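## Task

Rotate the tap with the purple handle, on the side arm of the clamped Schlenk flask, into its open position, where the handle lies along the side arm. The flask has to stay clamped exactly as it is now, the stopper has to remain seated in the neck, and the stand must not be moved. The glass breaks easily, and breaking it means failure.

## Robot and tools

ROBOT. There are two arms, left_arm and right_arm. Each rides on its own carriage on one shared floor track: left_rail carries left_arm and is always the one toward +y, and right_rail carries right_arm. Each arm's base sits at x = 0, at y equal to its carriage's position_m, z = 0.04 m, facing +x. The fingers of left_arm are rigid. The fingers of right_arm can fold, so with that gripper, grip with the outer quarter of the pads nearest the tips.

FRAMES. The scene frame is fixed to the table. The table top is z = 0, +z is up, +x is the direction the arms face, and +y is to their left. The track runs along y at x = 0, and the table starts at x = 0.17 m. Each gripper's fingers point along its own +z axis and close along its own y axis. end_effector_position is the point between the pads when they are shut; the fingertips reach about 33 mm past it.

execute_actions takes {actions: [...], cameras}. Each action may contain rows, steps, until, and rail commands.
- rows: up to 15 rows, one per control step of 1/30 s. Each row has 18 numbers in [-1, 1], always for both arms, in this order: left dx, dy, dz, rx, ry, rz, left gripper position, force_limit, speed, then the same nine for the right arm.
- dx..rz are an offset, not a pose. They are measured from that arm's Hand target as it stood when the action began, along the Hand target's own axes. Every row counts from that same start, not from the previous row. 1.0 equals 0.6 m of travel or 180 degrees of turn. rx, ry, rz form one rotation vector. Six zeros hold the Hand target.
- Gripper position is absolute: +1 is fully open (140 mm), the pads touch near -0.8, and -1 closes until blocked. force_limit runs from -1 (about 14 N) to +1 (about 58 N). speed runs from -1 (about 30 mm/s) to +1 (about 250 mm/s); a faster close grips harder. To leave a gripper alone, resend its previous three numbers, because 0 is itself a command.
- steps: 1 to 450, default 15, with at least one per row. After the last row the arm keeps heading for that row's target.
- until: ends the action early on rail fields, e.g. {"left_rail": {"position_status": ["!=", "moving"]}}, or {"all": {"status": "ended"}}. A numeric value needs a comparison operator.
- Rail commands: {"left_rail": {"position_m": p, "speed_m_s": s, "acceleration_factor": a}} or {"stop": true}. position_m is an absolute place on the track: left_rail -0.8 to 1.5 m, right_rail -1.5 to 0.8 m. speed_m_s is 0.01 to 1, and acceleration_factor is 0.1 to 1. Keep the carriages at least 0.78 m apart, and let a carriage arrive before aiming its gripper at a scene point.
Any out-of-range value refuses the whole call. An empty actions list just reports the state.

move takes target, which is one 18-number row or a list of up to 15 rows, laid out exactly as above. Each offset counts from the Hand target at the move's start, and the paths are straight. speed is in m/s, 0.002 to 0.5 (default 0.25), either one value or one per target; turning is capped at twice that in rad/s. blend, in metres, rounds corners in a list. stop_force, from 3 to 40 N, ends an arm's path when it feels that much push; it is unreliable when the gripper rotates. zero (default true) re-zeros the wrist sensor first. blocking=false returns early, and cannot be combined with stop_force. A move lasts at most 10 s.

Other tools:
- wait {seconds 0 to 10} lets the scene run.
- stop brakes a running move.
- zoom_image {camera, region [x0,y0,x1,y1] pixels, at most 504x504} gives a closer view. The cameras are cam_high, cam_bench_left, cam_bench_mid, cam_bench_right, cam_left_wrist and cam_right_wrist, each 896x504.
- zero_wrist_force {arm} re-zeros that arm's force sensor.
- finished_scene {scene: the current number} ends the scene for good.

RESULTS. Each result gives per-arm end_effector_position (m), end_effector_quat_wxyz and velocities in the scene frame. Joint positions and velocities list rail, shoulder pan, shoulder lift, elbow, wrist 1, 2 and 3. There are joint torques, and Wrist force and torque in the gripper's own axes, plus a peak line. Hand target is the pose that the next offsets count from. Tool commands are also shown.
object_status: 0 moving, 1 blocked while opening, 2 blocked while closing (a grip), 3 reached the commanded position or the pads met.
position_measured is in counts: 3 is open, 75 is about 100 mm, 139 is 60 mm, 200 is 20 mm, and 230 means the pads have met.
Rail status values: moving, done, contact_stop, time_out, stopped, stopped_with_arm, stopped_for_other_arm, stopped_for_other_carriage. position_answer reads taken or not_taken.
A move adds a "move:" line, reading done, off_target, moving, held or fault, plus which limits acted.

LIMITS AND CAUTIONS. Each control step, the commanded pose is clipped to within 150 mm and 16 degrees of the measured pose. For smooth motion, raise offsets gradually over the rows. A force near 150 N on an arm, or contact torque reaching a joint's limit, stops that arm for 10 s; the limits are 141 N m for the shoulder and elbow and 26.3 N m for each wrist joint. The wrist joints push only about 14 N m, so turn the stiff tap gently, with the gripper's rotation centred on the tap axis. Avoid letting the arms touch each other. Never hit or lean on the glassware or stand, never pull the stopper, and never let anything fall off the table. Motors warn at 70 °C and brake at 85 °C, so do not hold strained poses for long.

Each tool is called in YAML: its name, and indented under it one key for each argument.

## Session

execute_actions:
  actions: []

Scene clock: 0.00 s.
left_arm: end_effector_position=(+0.3456, +0.6984, +0.5800) position_measured=3 object_status=3 end_effector_quat_wxyz=(+0.000, +1.000, +0.000, +0.000) | right_arm: end_effector_position=(+0.3456, -1.3351, +0.5800) position_measured=3 object_status=3 end_effector_quat_wxyz=(+0.000, +1.000, +0.000, +0.000)
Joint positions: left_arm=[0.671 -0.316 -1.725 0.971 -0.816 -1.571 2.826] | right_arm=[-1.362 -0.316 -1.725 0.971 -0.816 -1.571 2.826]
Joint velocities: within noise
Joint torques (N m): no reading
Wrist force (N): no reading
Wrist torque (N m): no reading
Wrist force, peak (N): no reading
Hand target: left_arm +0.3456, +0.6984, +0.5800; +0.000, +1.000, +0.000, +0.000 | right_arm +0.3456, -1.3351, +0.5800; +0.000, +1.000, +0.000, +0.000
Tool commands: left_gripper/position=+1.0 left_gripper/force_limit=+1.0 left_gripper/speed=+1.0 right_gripper/position=+1.0 right_gripper/force_limit=+1.0 right_gripper/speed=+1.0
left_rail: position_m=0.671 position_status=done
right_rail: position_m=-1.362 position_status=done
camera_calibration:
cam_left_wrist: T_world_to_cam=[[-0.0265538, -0.998538, -0.0470784, 0.750006], [-0.954746, 0.0113767, 0.297206, 0.165161], [-0.296236, 0.0528398, -0.953652, 0.761451], [0, 0, 0, 1]] pos_world=[0.403171, 0.706795, 0.712382]
cam_right_wrist: T_world_to_cam=[[-0.031272, -0.999466, 0.0094295, -1.31715], [-0.949091, 0.0326518, 0.313305, 0.202106], [-0.313446, 0.000848234, -0.949606, 0.80498], [0, 0, 0, 1]] pos_world=[0.402945, -1.32372, 0.713512]

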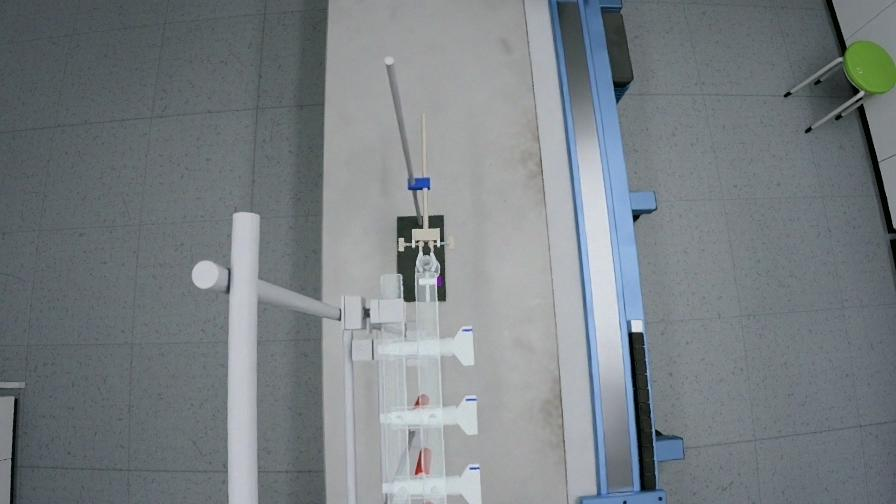

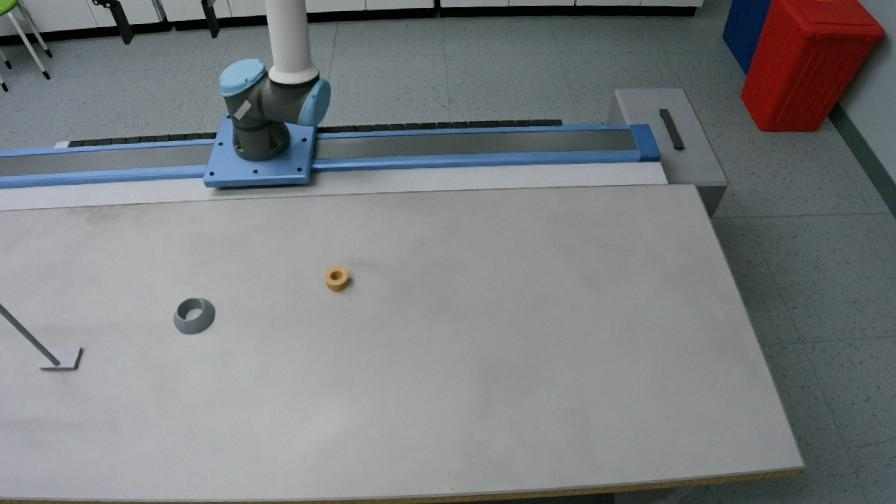

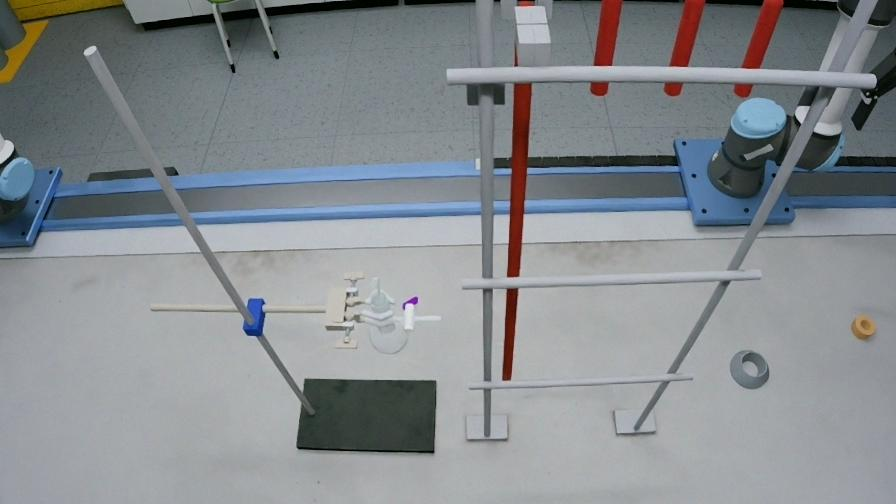

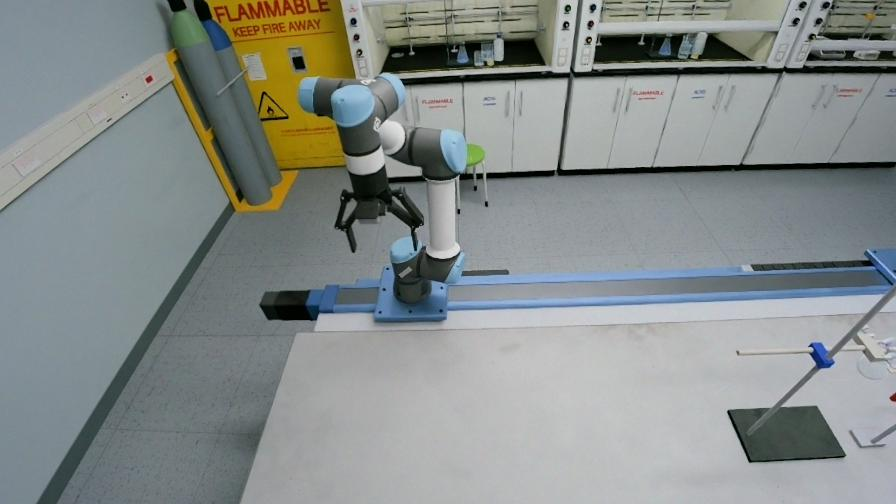

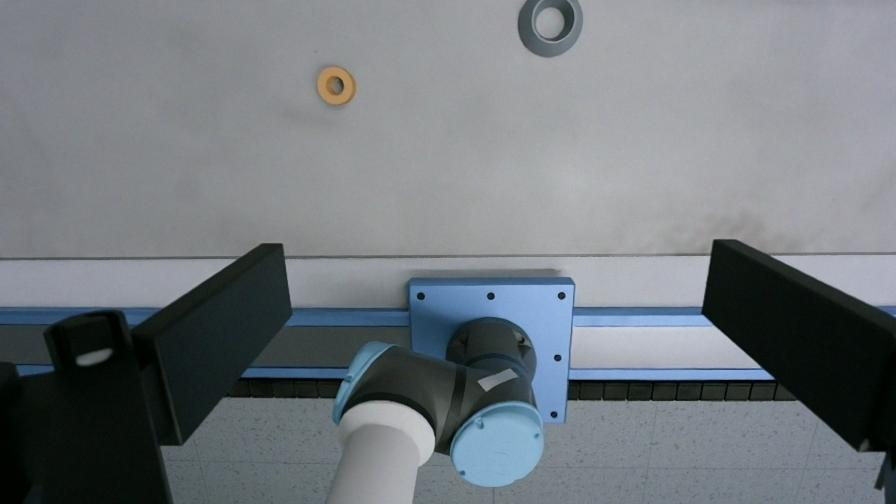

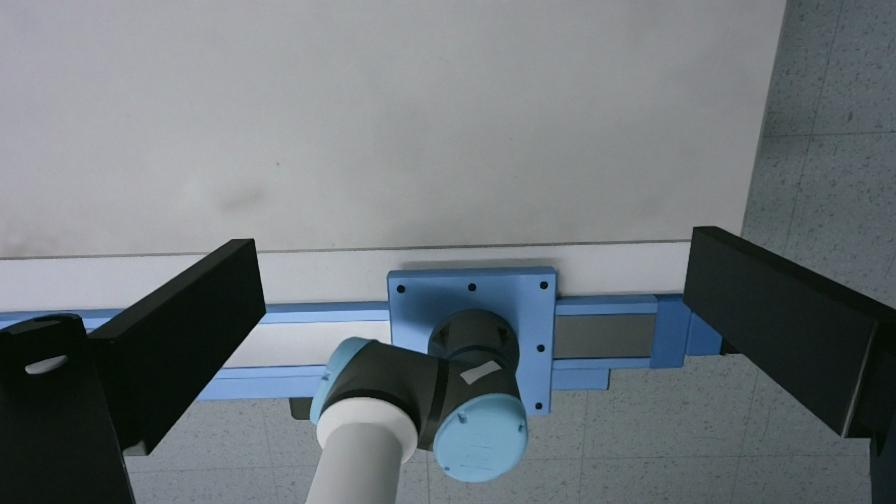

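zoom_image:
  camera: "cam_bench_mid"
  region: [340, 265, 450, 360]

zoom_image:
  camera: "cam_high"
  region: [390, 220, 470, 310]

zoom_image:
  camera: "cam_bench_mid"
  region: [385, 285, 445, 335]

Scaled by 4.582.

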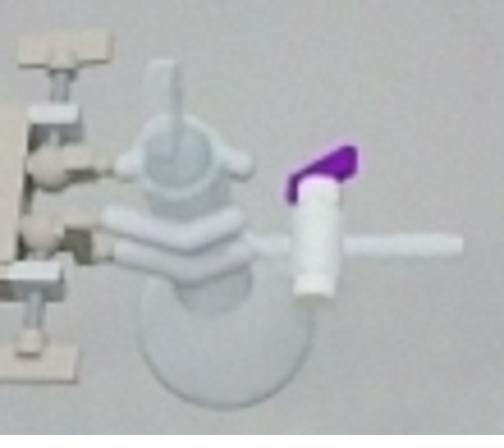

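Scaled by 5.600.

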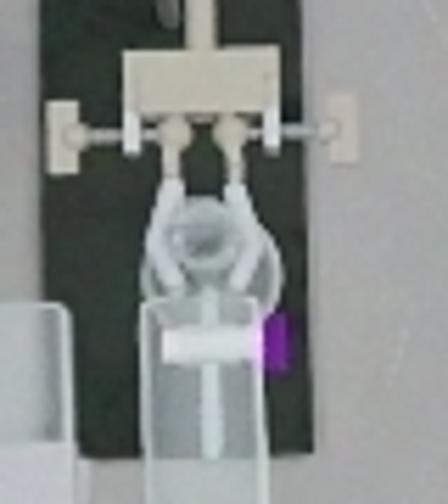

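Scaled by 8.400.

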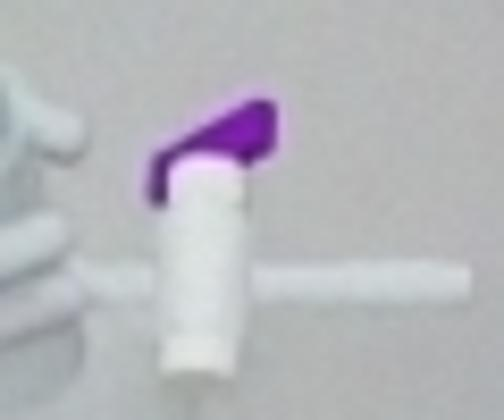

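execute_actions:
  actions:
    - {"left_rail": {"position_m": -0.41}, "steps": 90, "until": {"left_rail": {"position_status": ["!=", "moving"]}}}
  cameras: []

move:
  target: [0.1573, -0.4543, 0.3533, -0.2040, 0.4692, -0.2040, -0.3, -1, 0, 0, 0, 0, 0, 0, 0, 1, 1, 1]
  speed: 0.45
  cameras: ["cam_left_wrist", "cam_bench_mid", "cam_high"]

zoom_image:
  camera: "cam_left_wrist"
  region: [360, 100, 620, 320]

zoom_image:
  camera: "cam_bench_mid"
  region: [360, 240, 460, 340]

Scene clock: 12.87 s.
left_arm: end_effector_position=(+0.3456, -0.3827, +0.5800) position_measured=3 object_status=3 end_effector_quat_wxyz=(+0.000, +1.000, +0.000, +0.000) | right_arm: end_effector_position=(+0.3456, -1.3351, +0.5800) position_measured=3 object_status=3 end_effector_quat_wxyz=(+0.000, +1.000, +0.000, +0.000)
Joint positions: left_arm=[-0.41 -0.316 -1.725 0.971 -0.816 -1.571 2.826] | right_arm=[-1.362 -0.316 -1.725 0.971 -0.816 -1.571 2.826]
Joint velocities: within noise
Joint torques (N m): left_arm=[-0.29 -13.14 -17.63 -4.02 0.09 0.15] | right_arm=[0.25 -12.1 -17.83 -3.58 0.23 0.21]
Wrist force (N): left_arm=[0.3 -0.1 0.3] | right_arm=[0.0 -0.1 -0.1]
Wrist torque (N m): left_arm=[-0.01 -0.06 0.00] | right_arm=[-0.03 -0.02 0.00]
Wrist force, peak (N): left_arm=[0.2 -3.5 0.3] | right_arm=[0.1 -0.1 -0.7]
Hand target: left_arm +0.3456, -0.3827, +0.5800; +0.000, +1.000, +0.000, +0.000 | right_arm +0.3456, -1.3351, +0.5800; +0.000, +1.000, +0.000, +0.000
Tool commands: left_gripper/position=+1.0 left_gripper/force_limit=+1.0 left_gripper/speed=+1.0 right_gripper/position=+1.0 right_gripper/force_limit=+1.0 right_gripper/speed=+1.0
left_rail: position_m=-0.410 position_status=done
right_rail: position_m=-1.362 position_status=done
No camera images: "cameras" was empty.

Scene clock: 15.97 s.
left_arm: end_effector_position=(+0.4400, -0.1102, +0.3680) position_measured=167 object_status=3 end_effector_quat_wxyz=(+0.282, +0.649, +0.282, +0.648) | right_arm: end_effector_position=(+0.3456, -1.3351, +0.5800) position_measured=3 object_status=3 end_effector_quat_wxyz=(+0.000, +1.000, +0.000, +0.000)
Joint positions: left_arm=[-0.41 0.744 -1.308 2.38 -4.214 -2.315 2.322] | right_arm=[-1.362 -0.316 -1.725 0.971 -0.816 -1.571 2.826]
Joint velocities: within noise
Joint torques (N m): left_arm=[-14.02 -15.65 -23.33 -4.04 1.66 -1.89] | right_arm=[-0.24 -13.29 -16.81 -3.79 0.14 0.12]
Wrist force (N): left_arm=[3.9 -0.7 4.0] | right_arm=[0.0 0.1 -0.5]
Wrist torque (N m): left_arm=[-0.93 -0.13 -0.07] | right_arm=[0.02 -0.01 0.00]
Wrist force, peak (N): left_arm=[4.1 -0.9 4.0] | right_arm=[0.1 -0.2 -0.6]
Hand target: left_arm +0.4400, -0.1102, +0.3680; +0.282, +0.648, +0.282, +0.648 | right_arm +0.3456, -1.3351, +0.5800; +0.000, +1.000, +0.000, +0.000
Off the commanded pose: left_arm 0.000 m, 0 deg | right_arm 0.000 m, 0 deg.
left_rail: position_m=-0.410 position_status=done
right_rail: position_m=-1.362 position_status=done
move: done; limits=paced
camera_calibration:
cam_left_wrist: T_world_to_cam=[[0.0471839, -0.700486, 0.712104, -0.343871], [-0.297375, -0.690424, -0.659456, 0.312961], [0.953594, -0.180647, -0.240884, -0.207971], [0, 0, 0, 1]] pos_world=[0.307612, -0.0623704, 0.401159]
Images, in order (width x height): cam_high 896x504, cam_bench_mid 896x504, cam_left_wrist 896x504.

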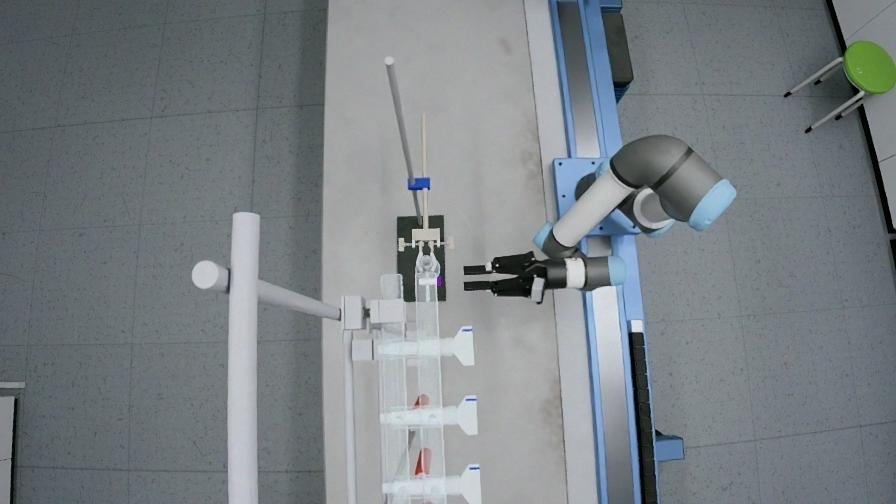

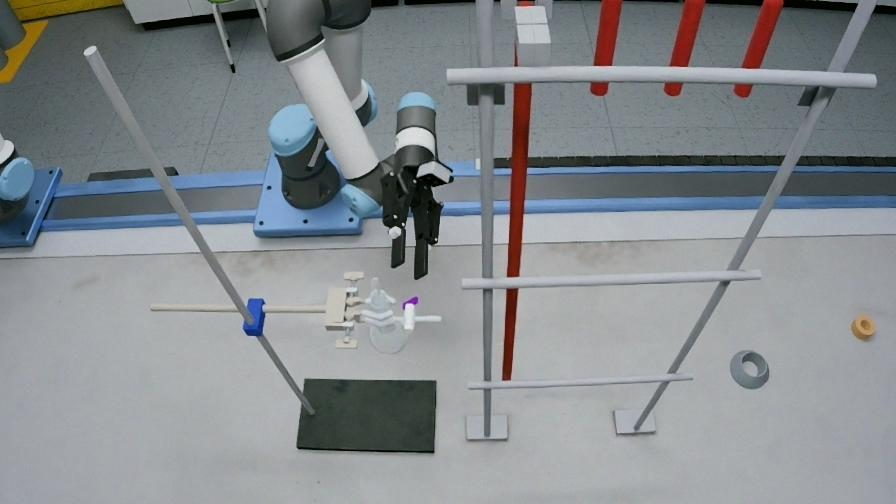

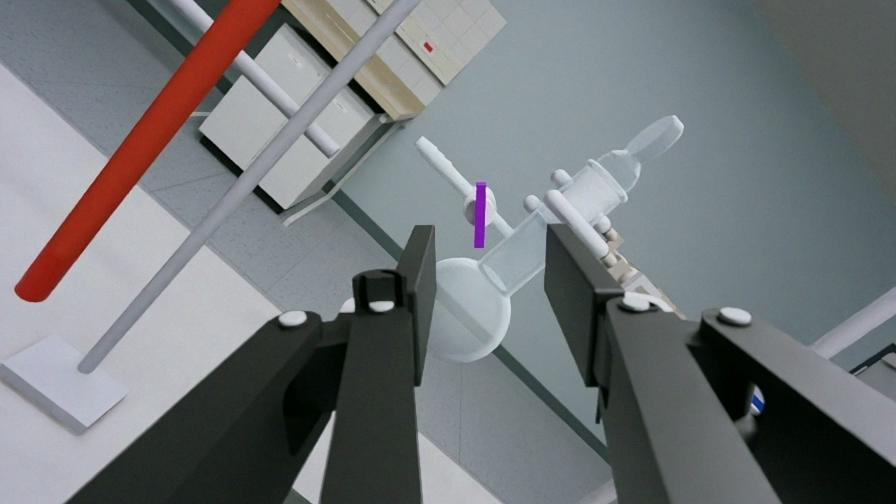

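Scaled by 1.938.

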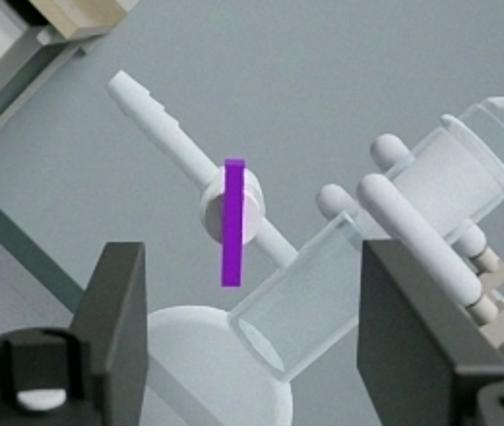

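Scaled by 5.040.

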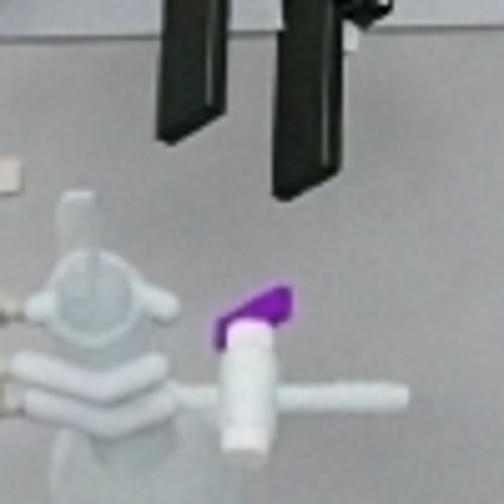

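execute_actions:
  actions: []
  cameras: []

Scene clock: 19.20 s.
left_arm: end_effector_position=(+0.4400, -0.1102, +0.3680) position_measured=167 object_status=3 end_effector_quat_wxyz=(+0.282, +0.649, +0.282, +0.648) | right_arm: end_effector_position=(+0.3456, -1.3351, +0.5800) position_measured=3 object_status=3 end_effector_quat_wxyz=(+0.000, +1.000, +0.000, +0.000)
Joint positions: left_arm=[-0.41 0.744 -1.308 2.38 -4.214 -2.315 2.321] | right_arm=[-1.362 -0.316 -1.725 0.971 -0.816 -1.571 2.826]
Joint velocities: within noise
Joint torques (N m): left_arm=[-13.62 -16.53 -17.53 -3.72 1.42 -1.66] | right_arm=[1.49 -13.16 -14.92 -3.74 0.14 0.22]
Wrist force (N): left_arm=[3.8 -0.9 4.1] | right_arm=[0.0 0.2 -0.2]
Wrist torque (N m): left_arm=[-0.97 -0.11 -0.08] | right_arm=[0.05 0.00 -0.01]
Wrist force, peak (N): left_arm=[4.2 -0.8 4.3] | right_arm=[0.2 -0.2 -0.6]
Hand target: left_arm +0.4400, -0.1102, +0.3680; +0.282, +0.648, +0.282, +0.648 | right_arm +0.3456, -1.3351, +0.5800; +0.000, +1.000, +0.000, +0.000
Tool commands: left_gripper/position=-0.3 left_gripper/force_limit=-1.0 left_gripper/speed=+0.0 right_gripper/position=+1.0 right_gripper/force_limit=+1.0 right_gripper/speed=+1.0
Off the commanded pose: left_arm 0.000 m, 0 deg | right_arm 0.000 m, 0 deg.
left_rail: position_m=-0.410 position_status=done
right_rail: position_m=-1.362 position_status=done
No camera images: "cameras" was empty.

move:
  target: [0.0062, -0.005, 0.0667, 0, 0, 0.0111, -0.3, -1, 0, 0, 0, 0, 0, 0, 0, 1, 1, 1]
  speed: 0.12
  cameras: ["cam_left_wrist", "cam_bench_mid"]

zoom_image:
  camera: "cam_left_wrist"
  region: [400, 180, 600, 380]

zoom_image:
  camera: "cam_bench_mid"
  region: [365, 255, 455, 345]

Scene clock: 20.53 s.
left_arm: end_effector_position=(+0.4799, -0.1054, +0.3684) position_measured=167 object_status=3 end_effector_quat_wxyz=(+0.271, +0.653, +0.271, +0.653) | right_arm: end_effector_position=(+0.3456, -1.3351, +0.5800) position_measured=3 object_status=3 end_effector_quat_wxyz=(+0.000, +1.000, +0.000, +0.000)
Joint positions: left_arm=[-0.41 0.672 -1.27 2.318 -4.189 -2.243 2.356] | right_arm=[-1.362 -0.316 -1.725 0.971 -0.816 -1.571 2.826]
Joint velocities: within noise
Joint torques (N m): left_arm=[-14.27 -19 -25.47 -0.11 1.02 2.22] | right_arm=[0.56 -13.16 -14.86 -3.83 0.19 0.18]
Wrist force (N): left_arm=[3.8 -0.8 4.2] | right_arm=[0.2 -0.1 -0.1]
Wrist torque (N m): left_arm=[-0.94 -0.10 -0.05] | right_arm=[-0.02 -0.05 0.00]
Wrist force, peak (N): left_arm=[4.1 -1.0 5.0] | right_arm=[0.2 0.1 -0.6]
Hand target: left_arm +0.4800, -0.1054, +0.3684; +0.271, +0.653, +0.271, +0.653 | right_arm +0.3456, -1.3351, +0.5800; +0.000, +1.000, +0.000, +0.000
Off the commanded pose: left_arm 0.000 m, 0 deg | right_arm 0.000 m, 0 deg.
left_rail: position_m=-0.410 position_status=done
right_rail: position_m=-1.362 position_status=done
move: done
camera_calibration:
cam_left_wrist: T_world_to_cam=[[0.047095, -0.724803, 0.687345, -0.336026], [-0.297265, -0.667102, -0.683088, 0.339467], [0.953633, -0.172154, -0.246876, -0.241979], [0, 0, 0, 1]] pos_world=[0.347496, -0.0587516, 0.403113]
Images, in order (width x height): cam_bench_mid 896x504, cam_left_wrist 896x504.

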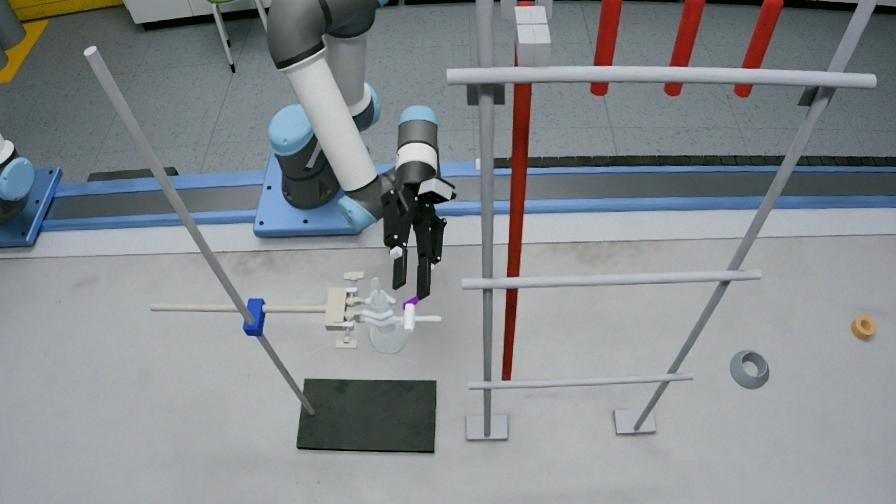

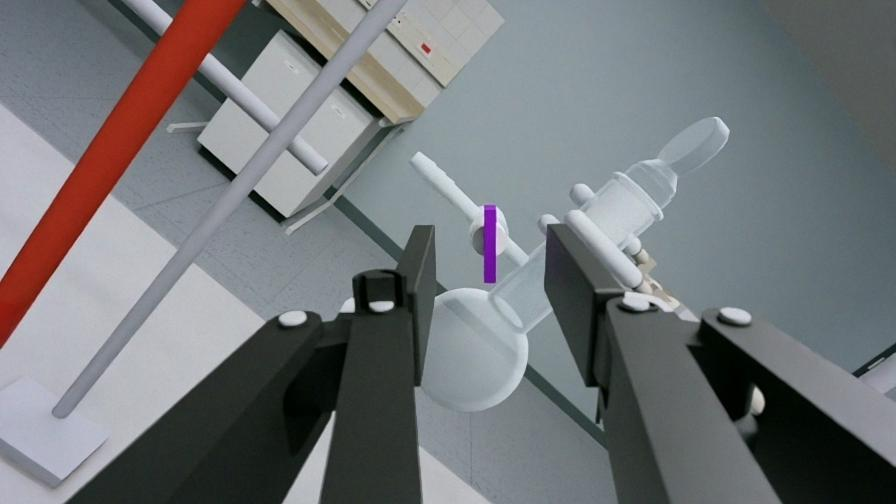

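Scaled by 2.520.

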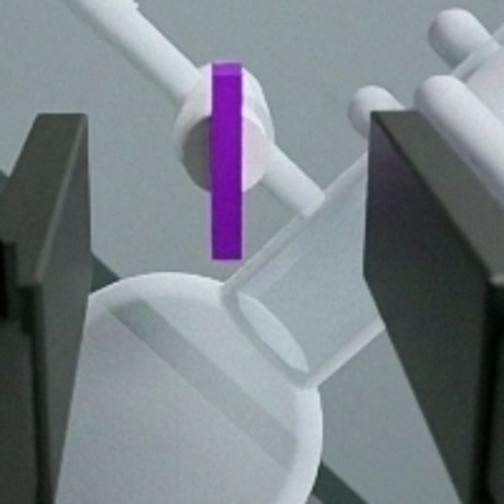

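Scaled by 5.600.

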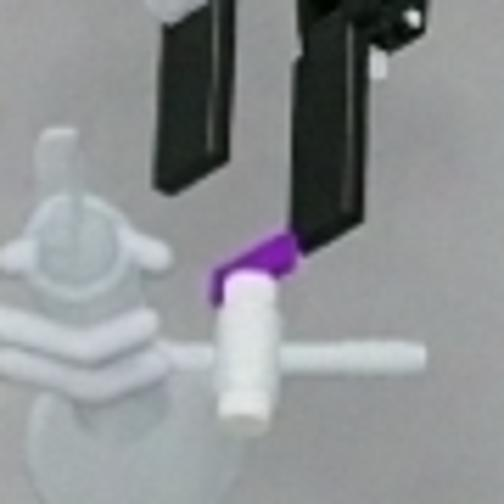

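move:
  target: [0.001, 0.0003, 0.0375, 0, 0, 0, -0.3, -1, 0, 0, 0, 0, 0, 0, 0, 1, 1, 1]
  speed: 0.05
  stop_force: 8
  cameras: ["cam_left_wrist", "cam_bench_mid"]

zoom_image:
  camera: "cam_left_wrist"
  region: [400, 180, 600, 380]

zoom_image:
  camera: "cam_bench_mid"
  region: [375, 265, 445, 335]

Scene clock: 23.77 s.
left_arm: end_effector_position=(+0.5025, -0.1051, +0.3689) position_measured=167 object_status=3 end_effector_quat_wxyz=(+0.271, +0.653, +0.271, +0.653) | right_arm: end_effector_position=(+0.3456, -1.3351, +0.5800) position_measured=3 object_status=3 end_effector_quat_wxyz=(+0.000, +1.000, +0.000, +0.000)
Joint positions: left_arm=[-0.41 0.631 -1.252 2.284 -4.174 -2.202 2.356] | right_arm=[-1.362 -0.316 -1.725 0.971 -0.816 -1.571 2.826]
Joint velocities: within noise
Joint torques (N m): left_arm=[-13.87 -19.77 -23.41 -0.29 1.45 1.45] | right_arm=[0.93 -12.74 -15.24 -3.83 0.15 0.24]
Wrist force (N): left_arm=[3.9 -0.9 4.0] | right_arm=[0.1 -0.2 0.1]
Wrist torque (N m): left_arm=[-0.95 -0.13 -0.05] | right_arm=[-0.04 -0.03 0.00]
Wrist force, peak (N): left_arm=[4.3 -0.9 4.2] | right_arm=[0.0 0.0 -0.7]
Hand target: left_arm +0.5025, -0.1051, +0.3689; +0.271, +0.653, +0.271, +0.653 | right_arm +0.3456, -1.3351, +0.5800; +0.000, +1.000, +0.000, +0.000
Off the commanded pose: left_arm 0.000 m, 0 deg | right_arm 0.000 m, 0 deg.
left_rail: position_m=-0.410 position_status=done
right_rail: position_m=-1.362 position_status=done
move: done
camera_calibration:
cam_left_wrist: T_world_to_cam=[[0.0471011, -0.724878, 0.687265, -0.337222], [-0.297259, -0.667028, -0.683162, 0.346822], [0.953634, -0.172118, -0.246895, -0.263366], [0, 0, 0, 1]] pos_world=[0.370135, -0.0584347, 0.403673]
Images, in order (width x height): cam_bench_mid 896x504, cam_left_wrist 896x504.

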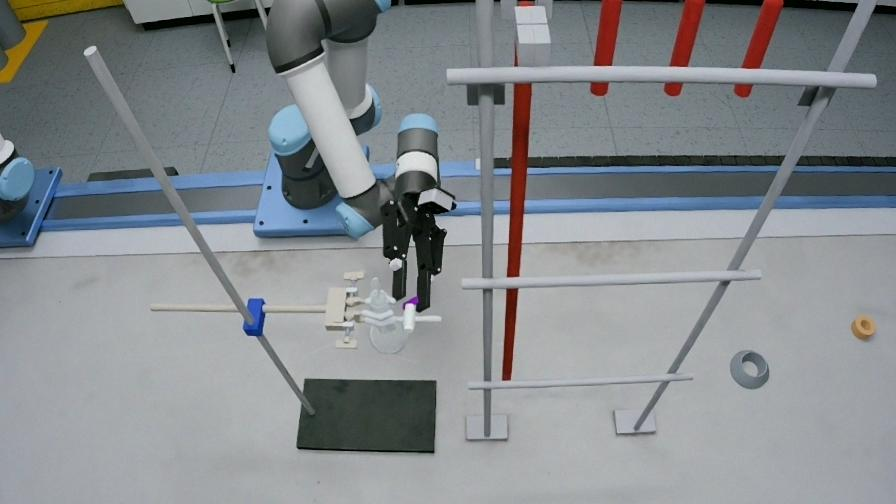

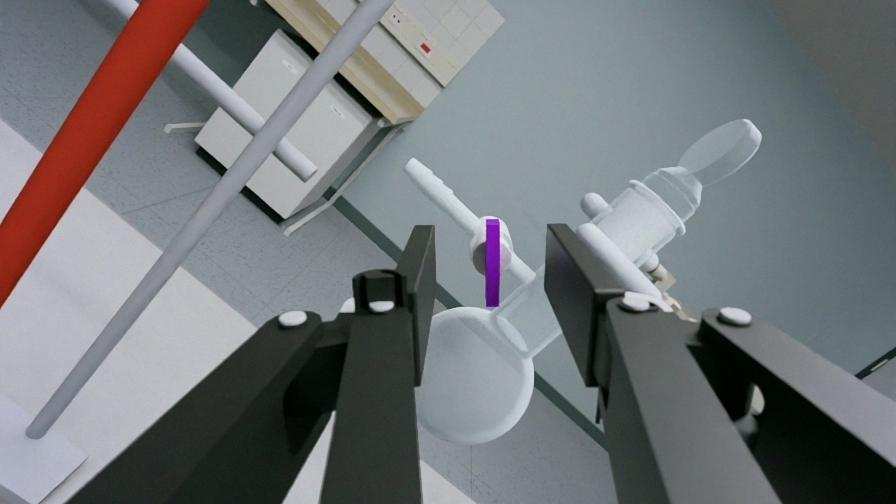

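Scaled by 2.520.

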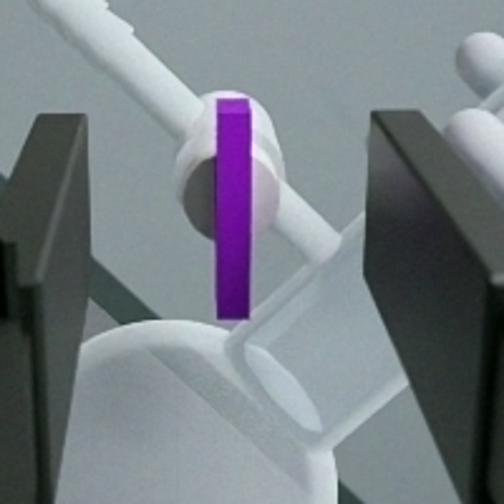

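Scaled by 7.200.

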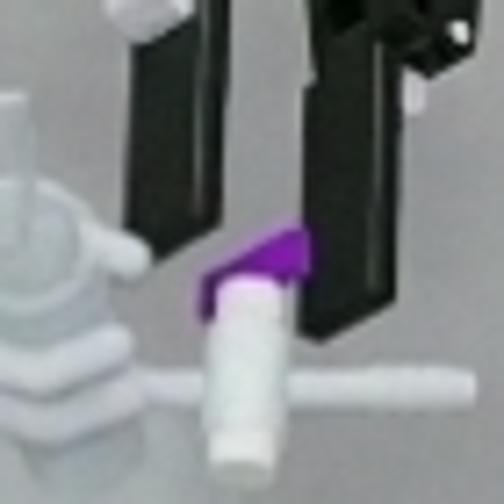

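zero_wrist_force:
  arm: "left_arm"

move:
  target:
    - [0, 0.0003, 0, 0, 0, 0, -0.3, -1, 0, 0, 0, 0, 0, 0, 0, 1, 1, 1]
    - [0, 0.0003, 0, 0, 0, 0, -1, -1, -1, 0, 0, 0, 0, 0, 0, 1, 1, 1]
  speed: 0.1
  cameras: ["cam_left_wrist", "cam_bench_mid"]

zoom_image:
  camera: "cam_left_wrist"
  region: [400, 180, 600, 380]

zoom_image:
  camera: "cam_bench_mid"
  region: [375, 265, 445, 335]

Wrist force sensor zeroed.

Scene clock: 28.00 s.
left_arm: end_effector_position=(+0.5025, -0.1053, +0.3691) position_measured=223 object_status=2 end_effector_quat_wxyz=(+0.271, +0.653, +0.271, +0.653) | right_arm: end_effector_position=(+0.3456, -1.3351, +0.5800) position_measured=3 object_status=3 end_effector_quat_wxyz=(+0.000, +1.000, +0.000, +0.000)
Joint positions: left_arm=[-0.41 0.631 -1.252 2.285 -4.174 -2.201 2.356] | right_arm=[-1.362 -0.316 -1.725 0.971 -0.816 -1.571 2.826]
Joint velocities: within noise
Joint torques (N m): left_arm=[-11.2 -35.03 -8.63 -0.5 1.4 0.49] | right_arm=[1.71 -13.68 -15.06 -3.76 0.09 0.27]
Wrist force (N, zeroed by zero_wrist_force on left_arm): left_arm=[-0.1 3.3 0.2] | right_arm=[0.0 0.0 -0.3]
Wrist torque (N m, zeroed by zero_wrist_force on left_arm): left_arm=[-0.21 0.04 -0.07] | right_arm=[0.01 0.01 0.00]
Wrist force, peak (N, zeroed by zero_wrist_force on left_arm): left_arm=[0.4 3.8 0.4] | right_arm=[0.1 0.1 -0.6]
Hand target: left_arm +0.5025, -0.1052, +0.3690; +0.271, +0.653, +0.271, +0.653 | right_arm +0.3456, -1.3351, +0.5800; +0.000, +1.000, +0.000, +0.000
Off the commanded pose: left_arm 0.000 m, 0 deg | right_arm 0.000 m, 0 deg.
left_rail: position_m=-0.410 position_status=done
right_rail: position_m=-1.362 position_status=done
move: done
camera_calibration:
cam_left_wrist: T_world_to_cam=[[0.0470754, -0.724885, 0.687259, -0.337407], [-0.297268, -0.667015, -0.683171, 0.346829], [0.953633, -0.17214, -0.246885, -0.263363], [0, 0, 0, 1]] pos_world=[0.370136, -0.0585762, 0.403809]
Images, in order (width x height): cam_bench_mid 896x504, cam_left_wrist 896x504.

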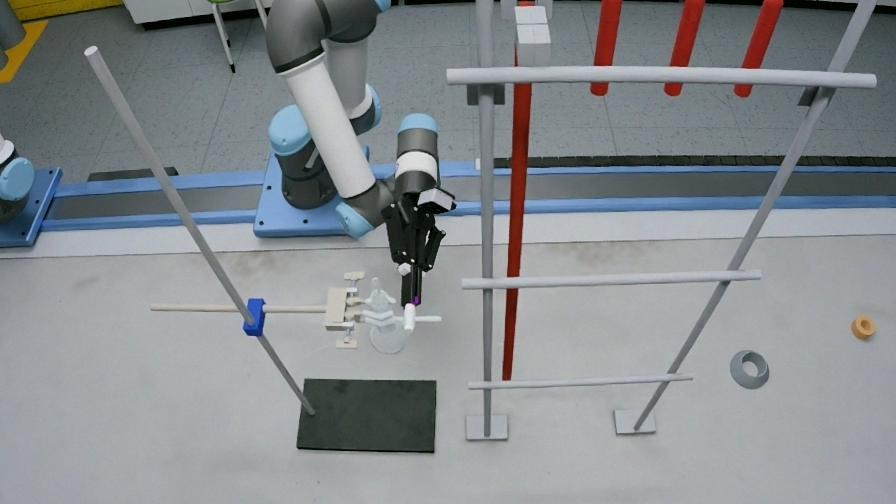

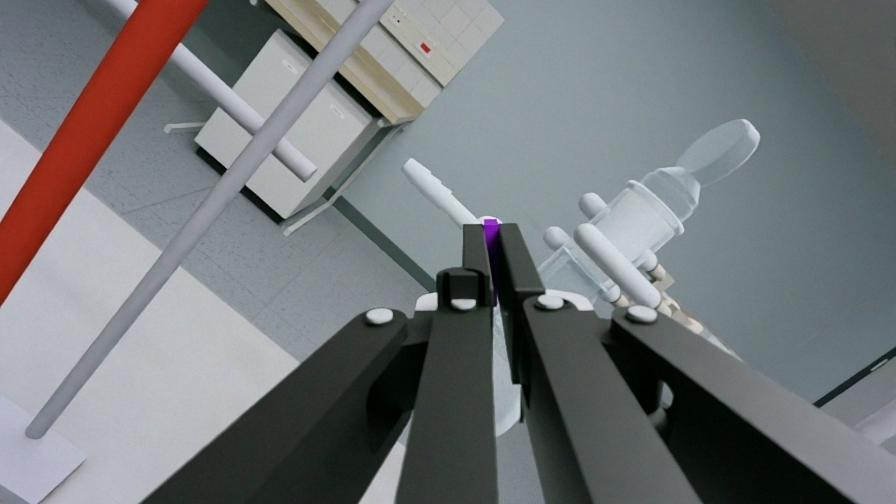

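Scaled by 2.520.

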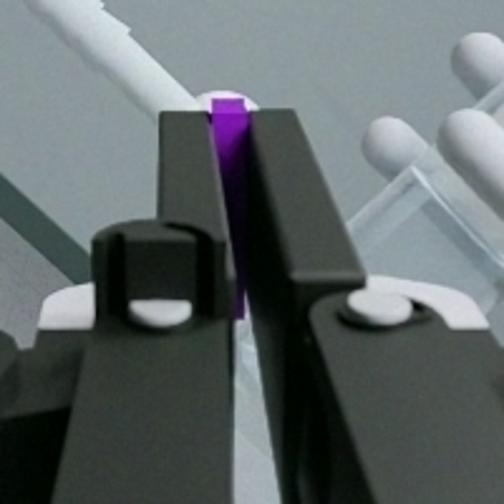

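Scaled by 7.200.

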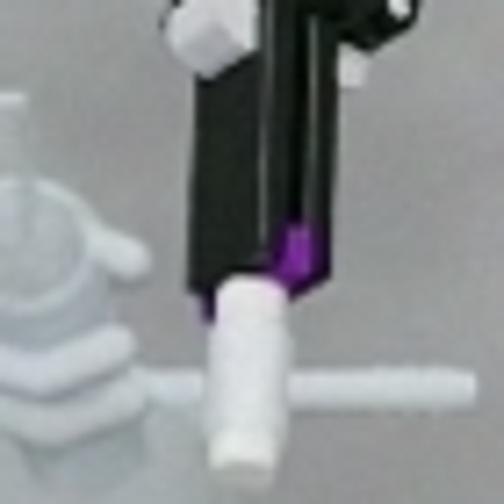

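move:
  target: [0, 0, 0, 0, 0, -0.25, -1, -1, -1, 0, 0, 0, 0, 0, 0, 1, 1, 1]
  speed: 0.3
  cameras: ["cam_left_wrist", "cam_bench_mid"]

zoom_image:
  camera: "cam_left_wrist"
  region: [350, 130, 650, 380]

zoom_image:
  camera: "cam_bench_mid"
  region: [375, 265, 445, 335]

Scene clock: 32.53 s.
left_arm: end_effector_position=(+0.5025, -0.1052, +0.3690) position_measured=223 object_status=2 end_effector_quat_wxyz=(+0.500, +0.500, +0.500, +0.500) | right_arm: end_effector_position=(+0.3456, -1.3351, +0.5800) position_measured=3 object_status=3 end_effector_quat_wxyz=(+0.000, +1.000, +0.000, +0.000)
Joint positions: left_arm=[-0.41 0.631 -1.252 2.285 -4.174 -2.201 1.571] | right_arm=[-1.362 -0.316 -1.725 0.971 -0.816 -1.571 2.826]
Joint velocities: within noise
Joint torques (N m): left_arm=[-8.1 -21.04 -25.41 -5.22 1.88 -1.79] | right_arm=[2.32 -13.7 -15.62 -3.72 0.15 0.31]
Wrist force (N, zeroed by zero_wrist_force on left_arm): left_arm=[-2.9 -1.6 -0.9] | right_arm=[0.2 -0.3 -0.1]
Wrist torque (N m, zeroed by zero_wrist_force on left_arm): left_arm=[0.15 0.15 -0.35] | right_arm=[-0.06 -0.05 0.00]
Wrist force, peak (N, zeroed by zero_wrist_force on left_arm): left_arm=[0.4 4.0 0.3] | right_arm=[-0.1 0.2 -0.7]
Hand target: left_arm +0.5025, -0.1052, +0.3690; +0.500, +0.500, +0.500, +0.500 | right_arm +0.3456, -1.3351, +0.5800; +0.000, +1.000, +0.000, +0.000
Off the commanded pose: left_arm 0.000 m, 0 deg | right_arm 0.000 m, 0 deg.
left_rail: position_m=-0.410 position_status=done
right_rail: position_m=-1.362 position_status=done
move: done
camera_calibration:
cam_left_wrist: T_world_to_cam=[[0.0471702, -0.0267751, 0.998528, -0.378838], [-0.29712, -0.95477, -0.0115659, 0.0686669], [0.953674, -0.296137, -0.0529921, -0.34793], [0, 0, 0, 1]] pos_world=[0.370084, -0.0476173, 0.360637]
Images, in order (width x height): cam_bench_mid 896x504, cam_left_wrist 896x504.

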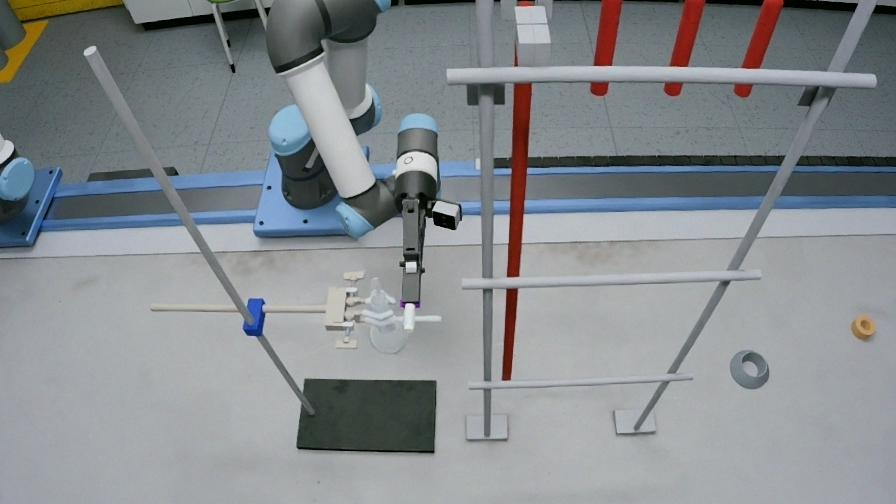

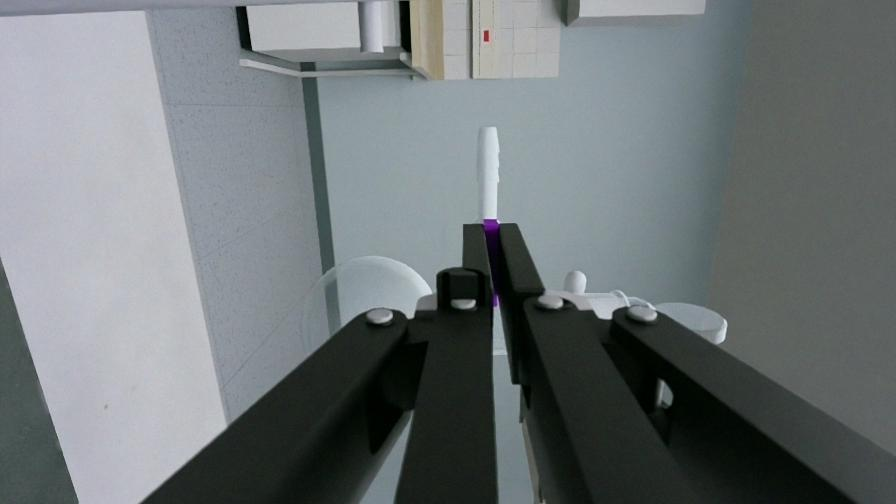

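Scaled by 1.680.

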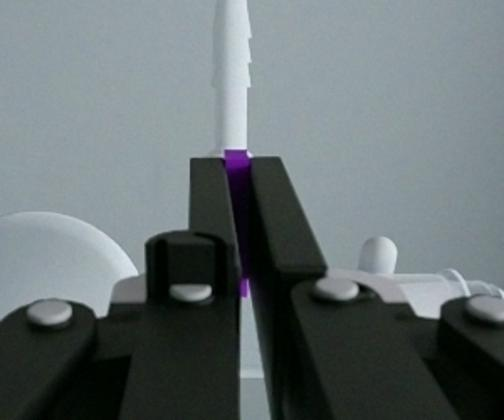

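Scaled by 7.200.

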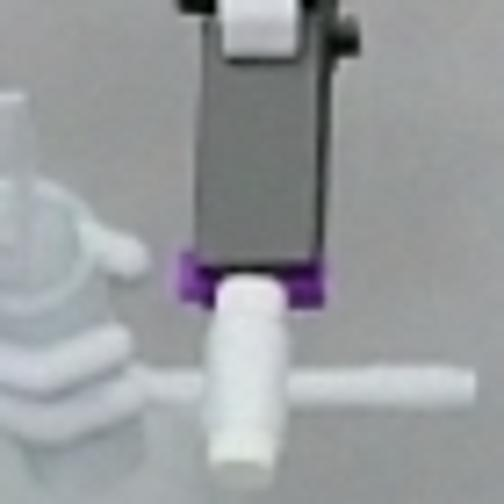

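move:
  target:
    - [0, 0, 0, 0, 0, 0, -0.5, -1, -1, 0, 0, 0, 0, 0, 0, 1, 1, 1]
    - [0, 0, -0.12, 0, 0, 0, -0.5, -1, -1, 0, 0, 0, 0, 0, 0, 1, 1, 1]
  speed: 0.15
  cameras: ["cam_left_wrist", "cam_bench_mid"]

zoom_image:
  camera: "cam_left_wrist"
  region: [380, 80, 620, 320]

zoom_image:
  camera: "cam_bench_mid"
  region: [325, 255, 465, 375]

Scene clock: 35.47 s.
left_arm: end_effector_position=(+0.4306, -0.1052, +0.3690) position_measured=192 object_status=3 end_effector_quat_wxyz=(+0.500, +0.500, +0.500, +0.500) | right_arm: end_effector_position=(+0.3456, -1.3351, +0.5800) position_measured=3 object_status=3 end_effector_quat_wxyz=(+0.000, +1.000, +0.000, +0.000)
Joint positions: left_arm=[-0.41 0.778 -1.309 2.377 -4.21 -2.349 1.571] | right_arm=[-1.362 -0.316 -1.725 0.971 -0.816 -1.571 2.826]
Joint velocities: within noise
Joint torques (N m): left_arm=[12.82 -35.04 -3.91 -4.1 -1.63 -0.1] | right_arm=[1.45 -13.48 -15.92 -3.51 0.06 0.29]
Wrist force (N, zeroed by zero_wrist_force on left_arm): left_arm=[-2.3 1.1 -0.6] | right_arm=[0.1 0.0 -0.5]
Wrist torque (N m, zeroed by zero_wrist_force on left_arm): left_arm=[0.02 0.20 -0.47] | right_arm=[0.00 -0.02 0.00]
Wrist force, peak (N, zeroed by zero_wrist_force on left_arm): left_arm=[-2.9 -2.2 -1.0] | right_arm=[0.6 -0.1 -0.3]
Hand target: left_arm +0.4305, -0.1052, +0.3690; +0.500, +0.500, +0.500, +0.500 | right_arm +0.3456, -1.3351, +0.5800; +0.000, +1.000, +0.000, +0.000
Off the commanded pose: left_arm 0.000 m, 0 deg | right_arm 0.000 m, 0 deg.
left_rail: position_m=-0.410 position_status=done
right_rail: position_m=-1.362 position_status=done
move: done
camera_calibration:
cam_left_wrist: T_world_to_cam=[[0.0471369, -0.0265753, 0.998535, -0.375419], [-0.297217, -0.954742, -0.0113794, 0.047227], [0.953646, -0.296245, -0.0529023, -0.27944], [0, 0, 0, 1]] pos_world=[0.29822, -0.0476701, 0.360623]
Images, in order (width x height): cam_bench_mid 896x504, cam_left_wrist 896x504.

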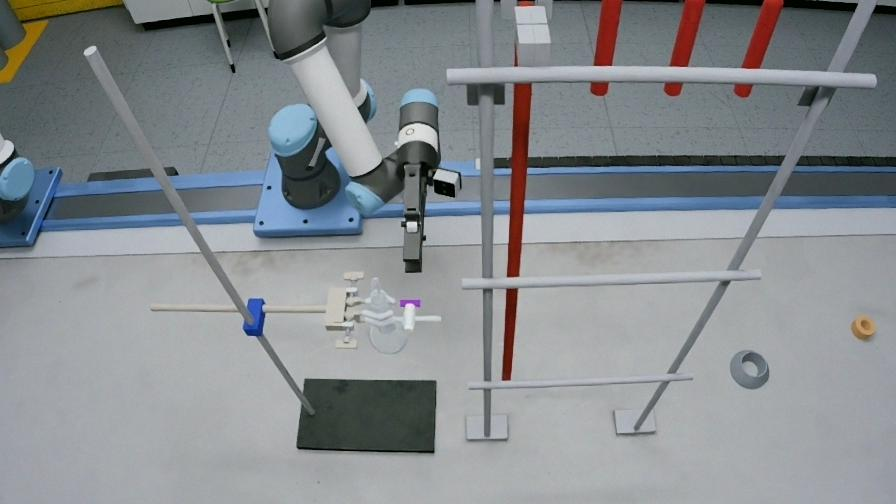

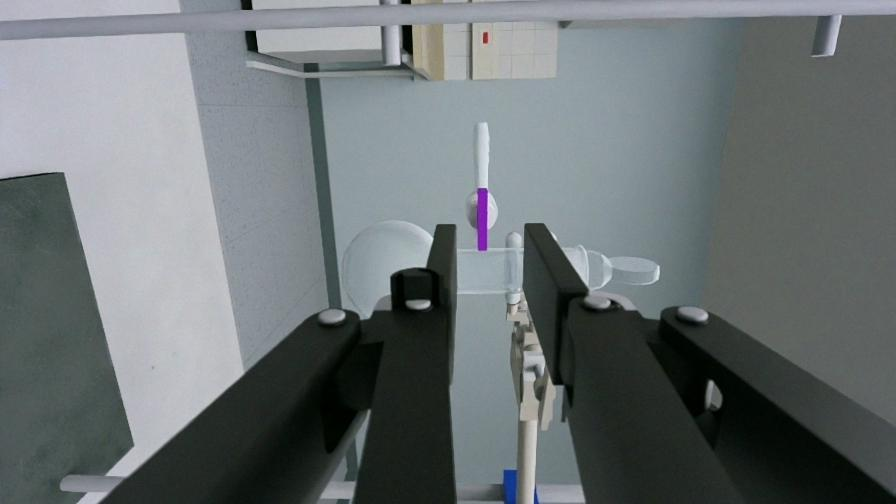

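Scaled by 2.100.

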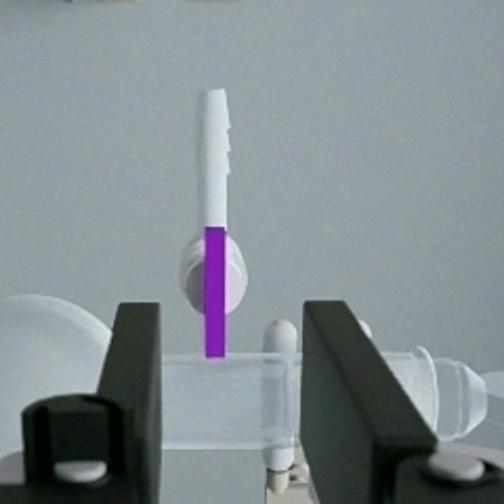

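Scaled by 3.600.

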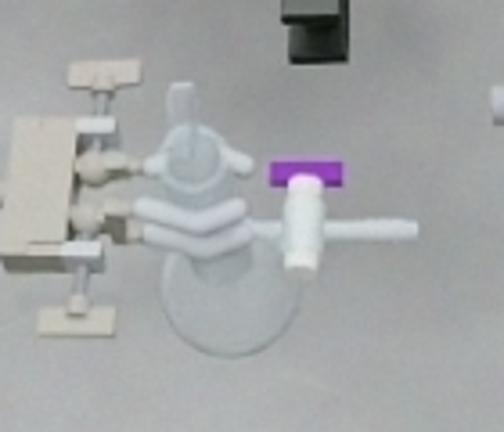

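finished_scene:
  scene: 2

The scene is finished: the task was done.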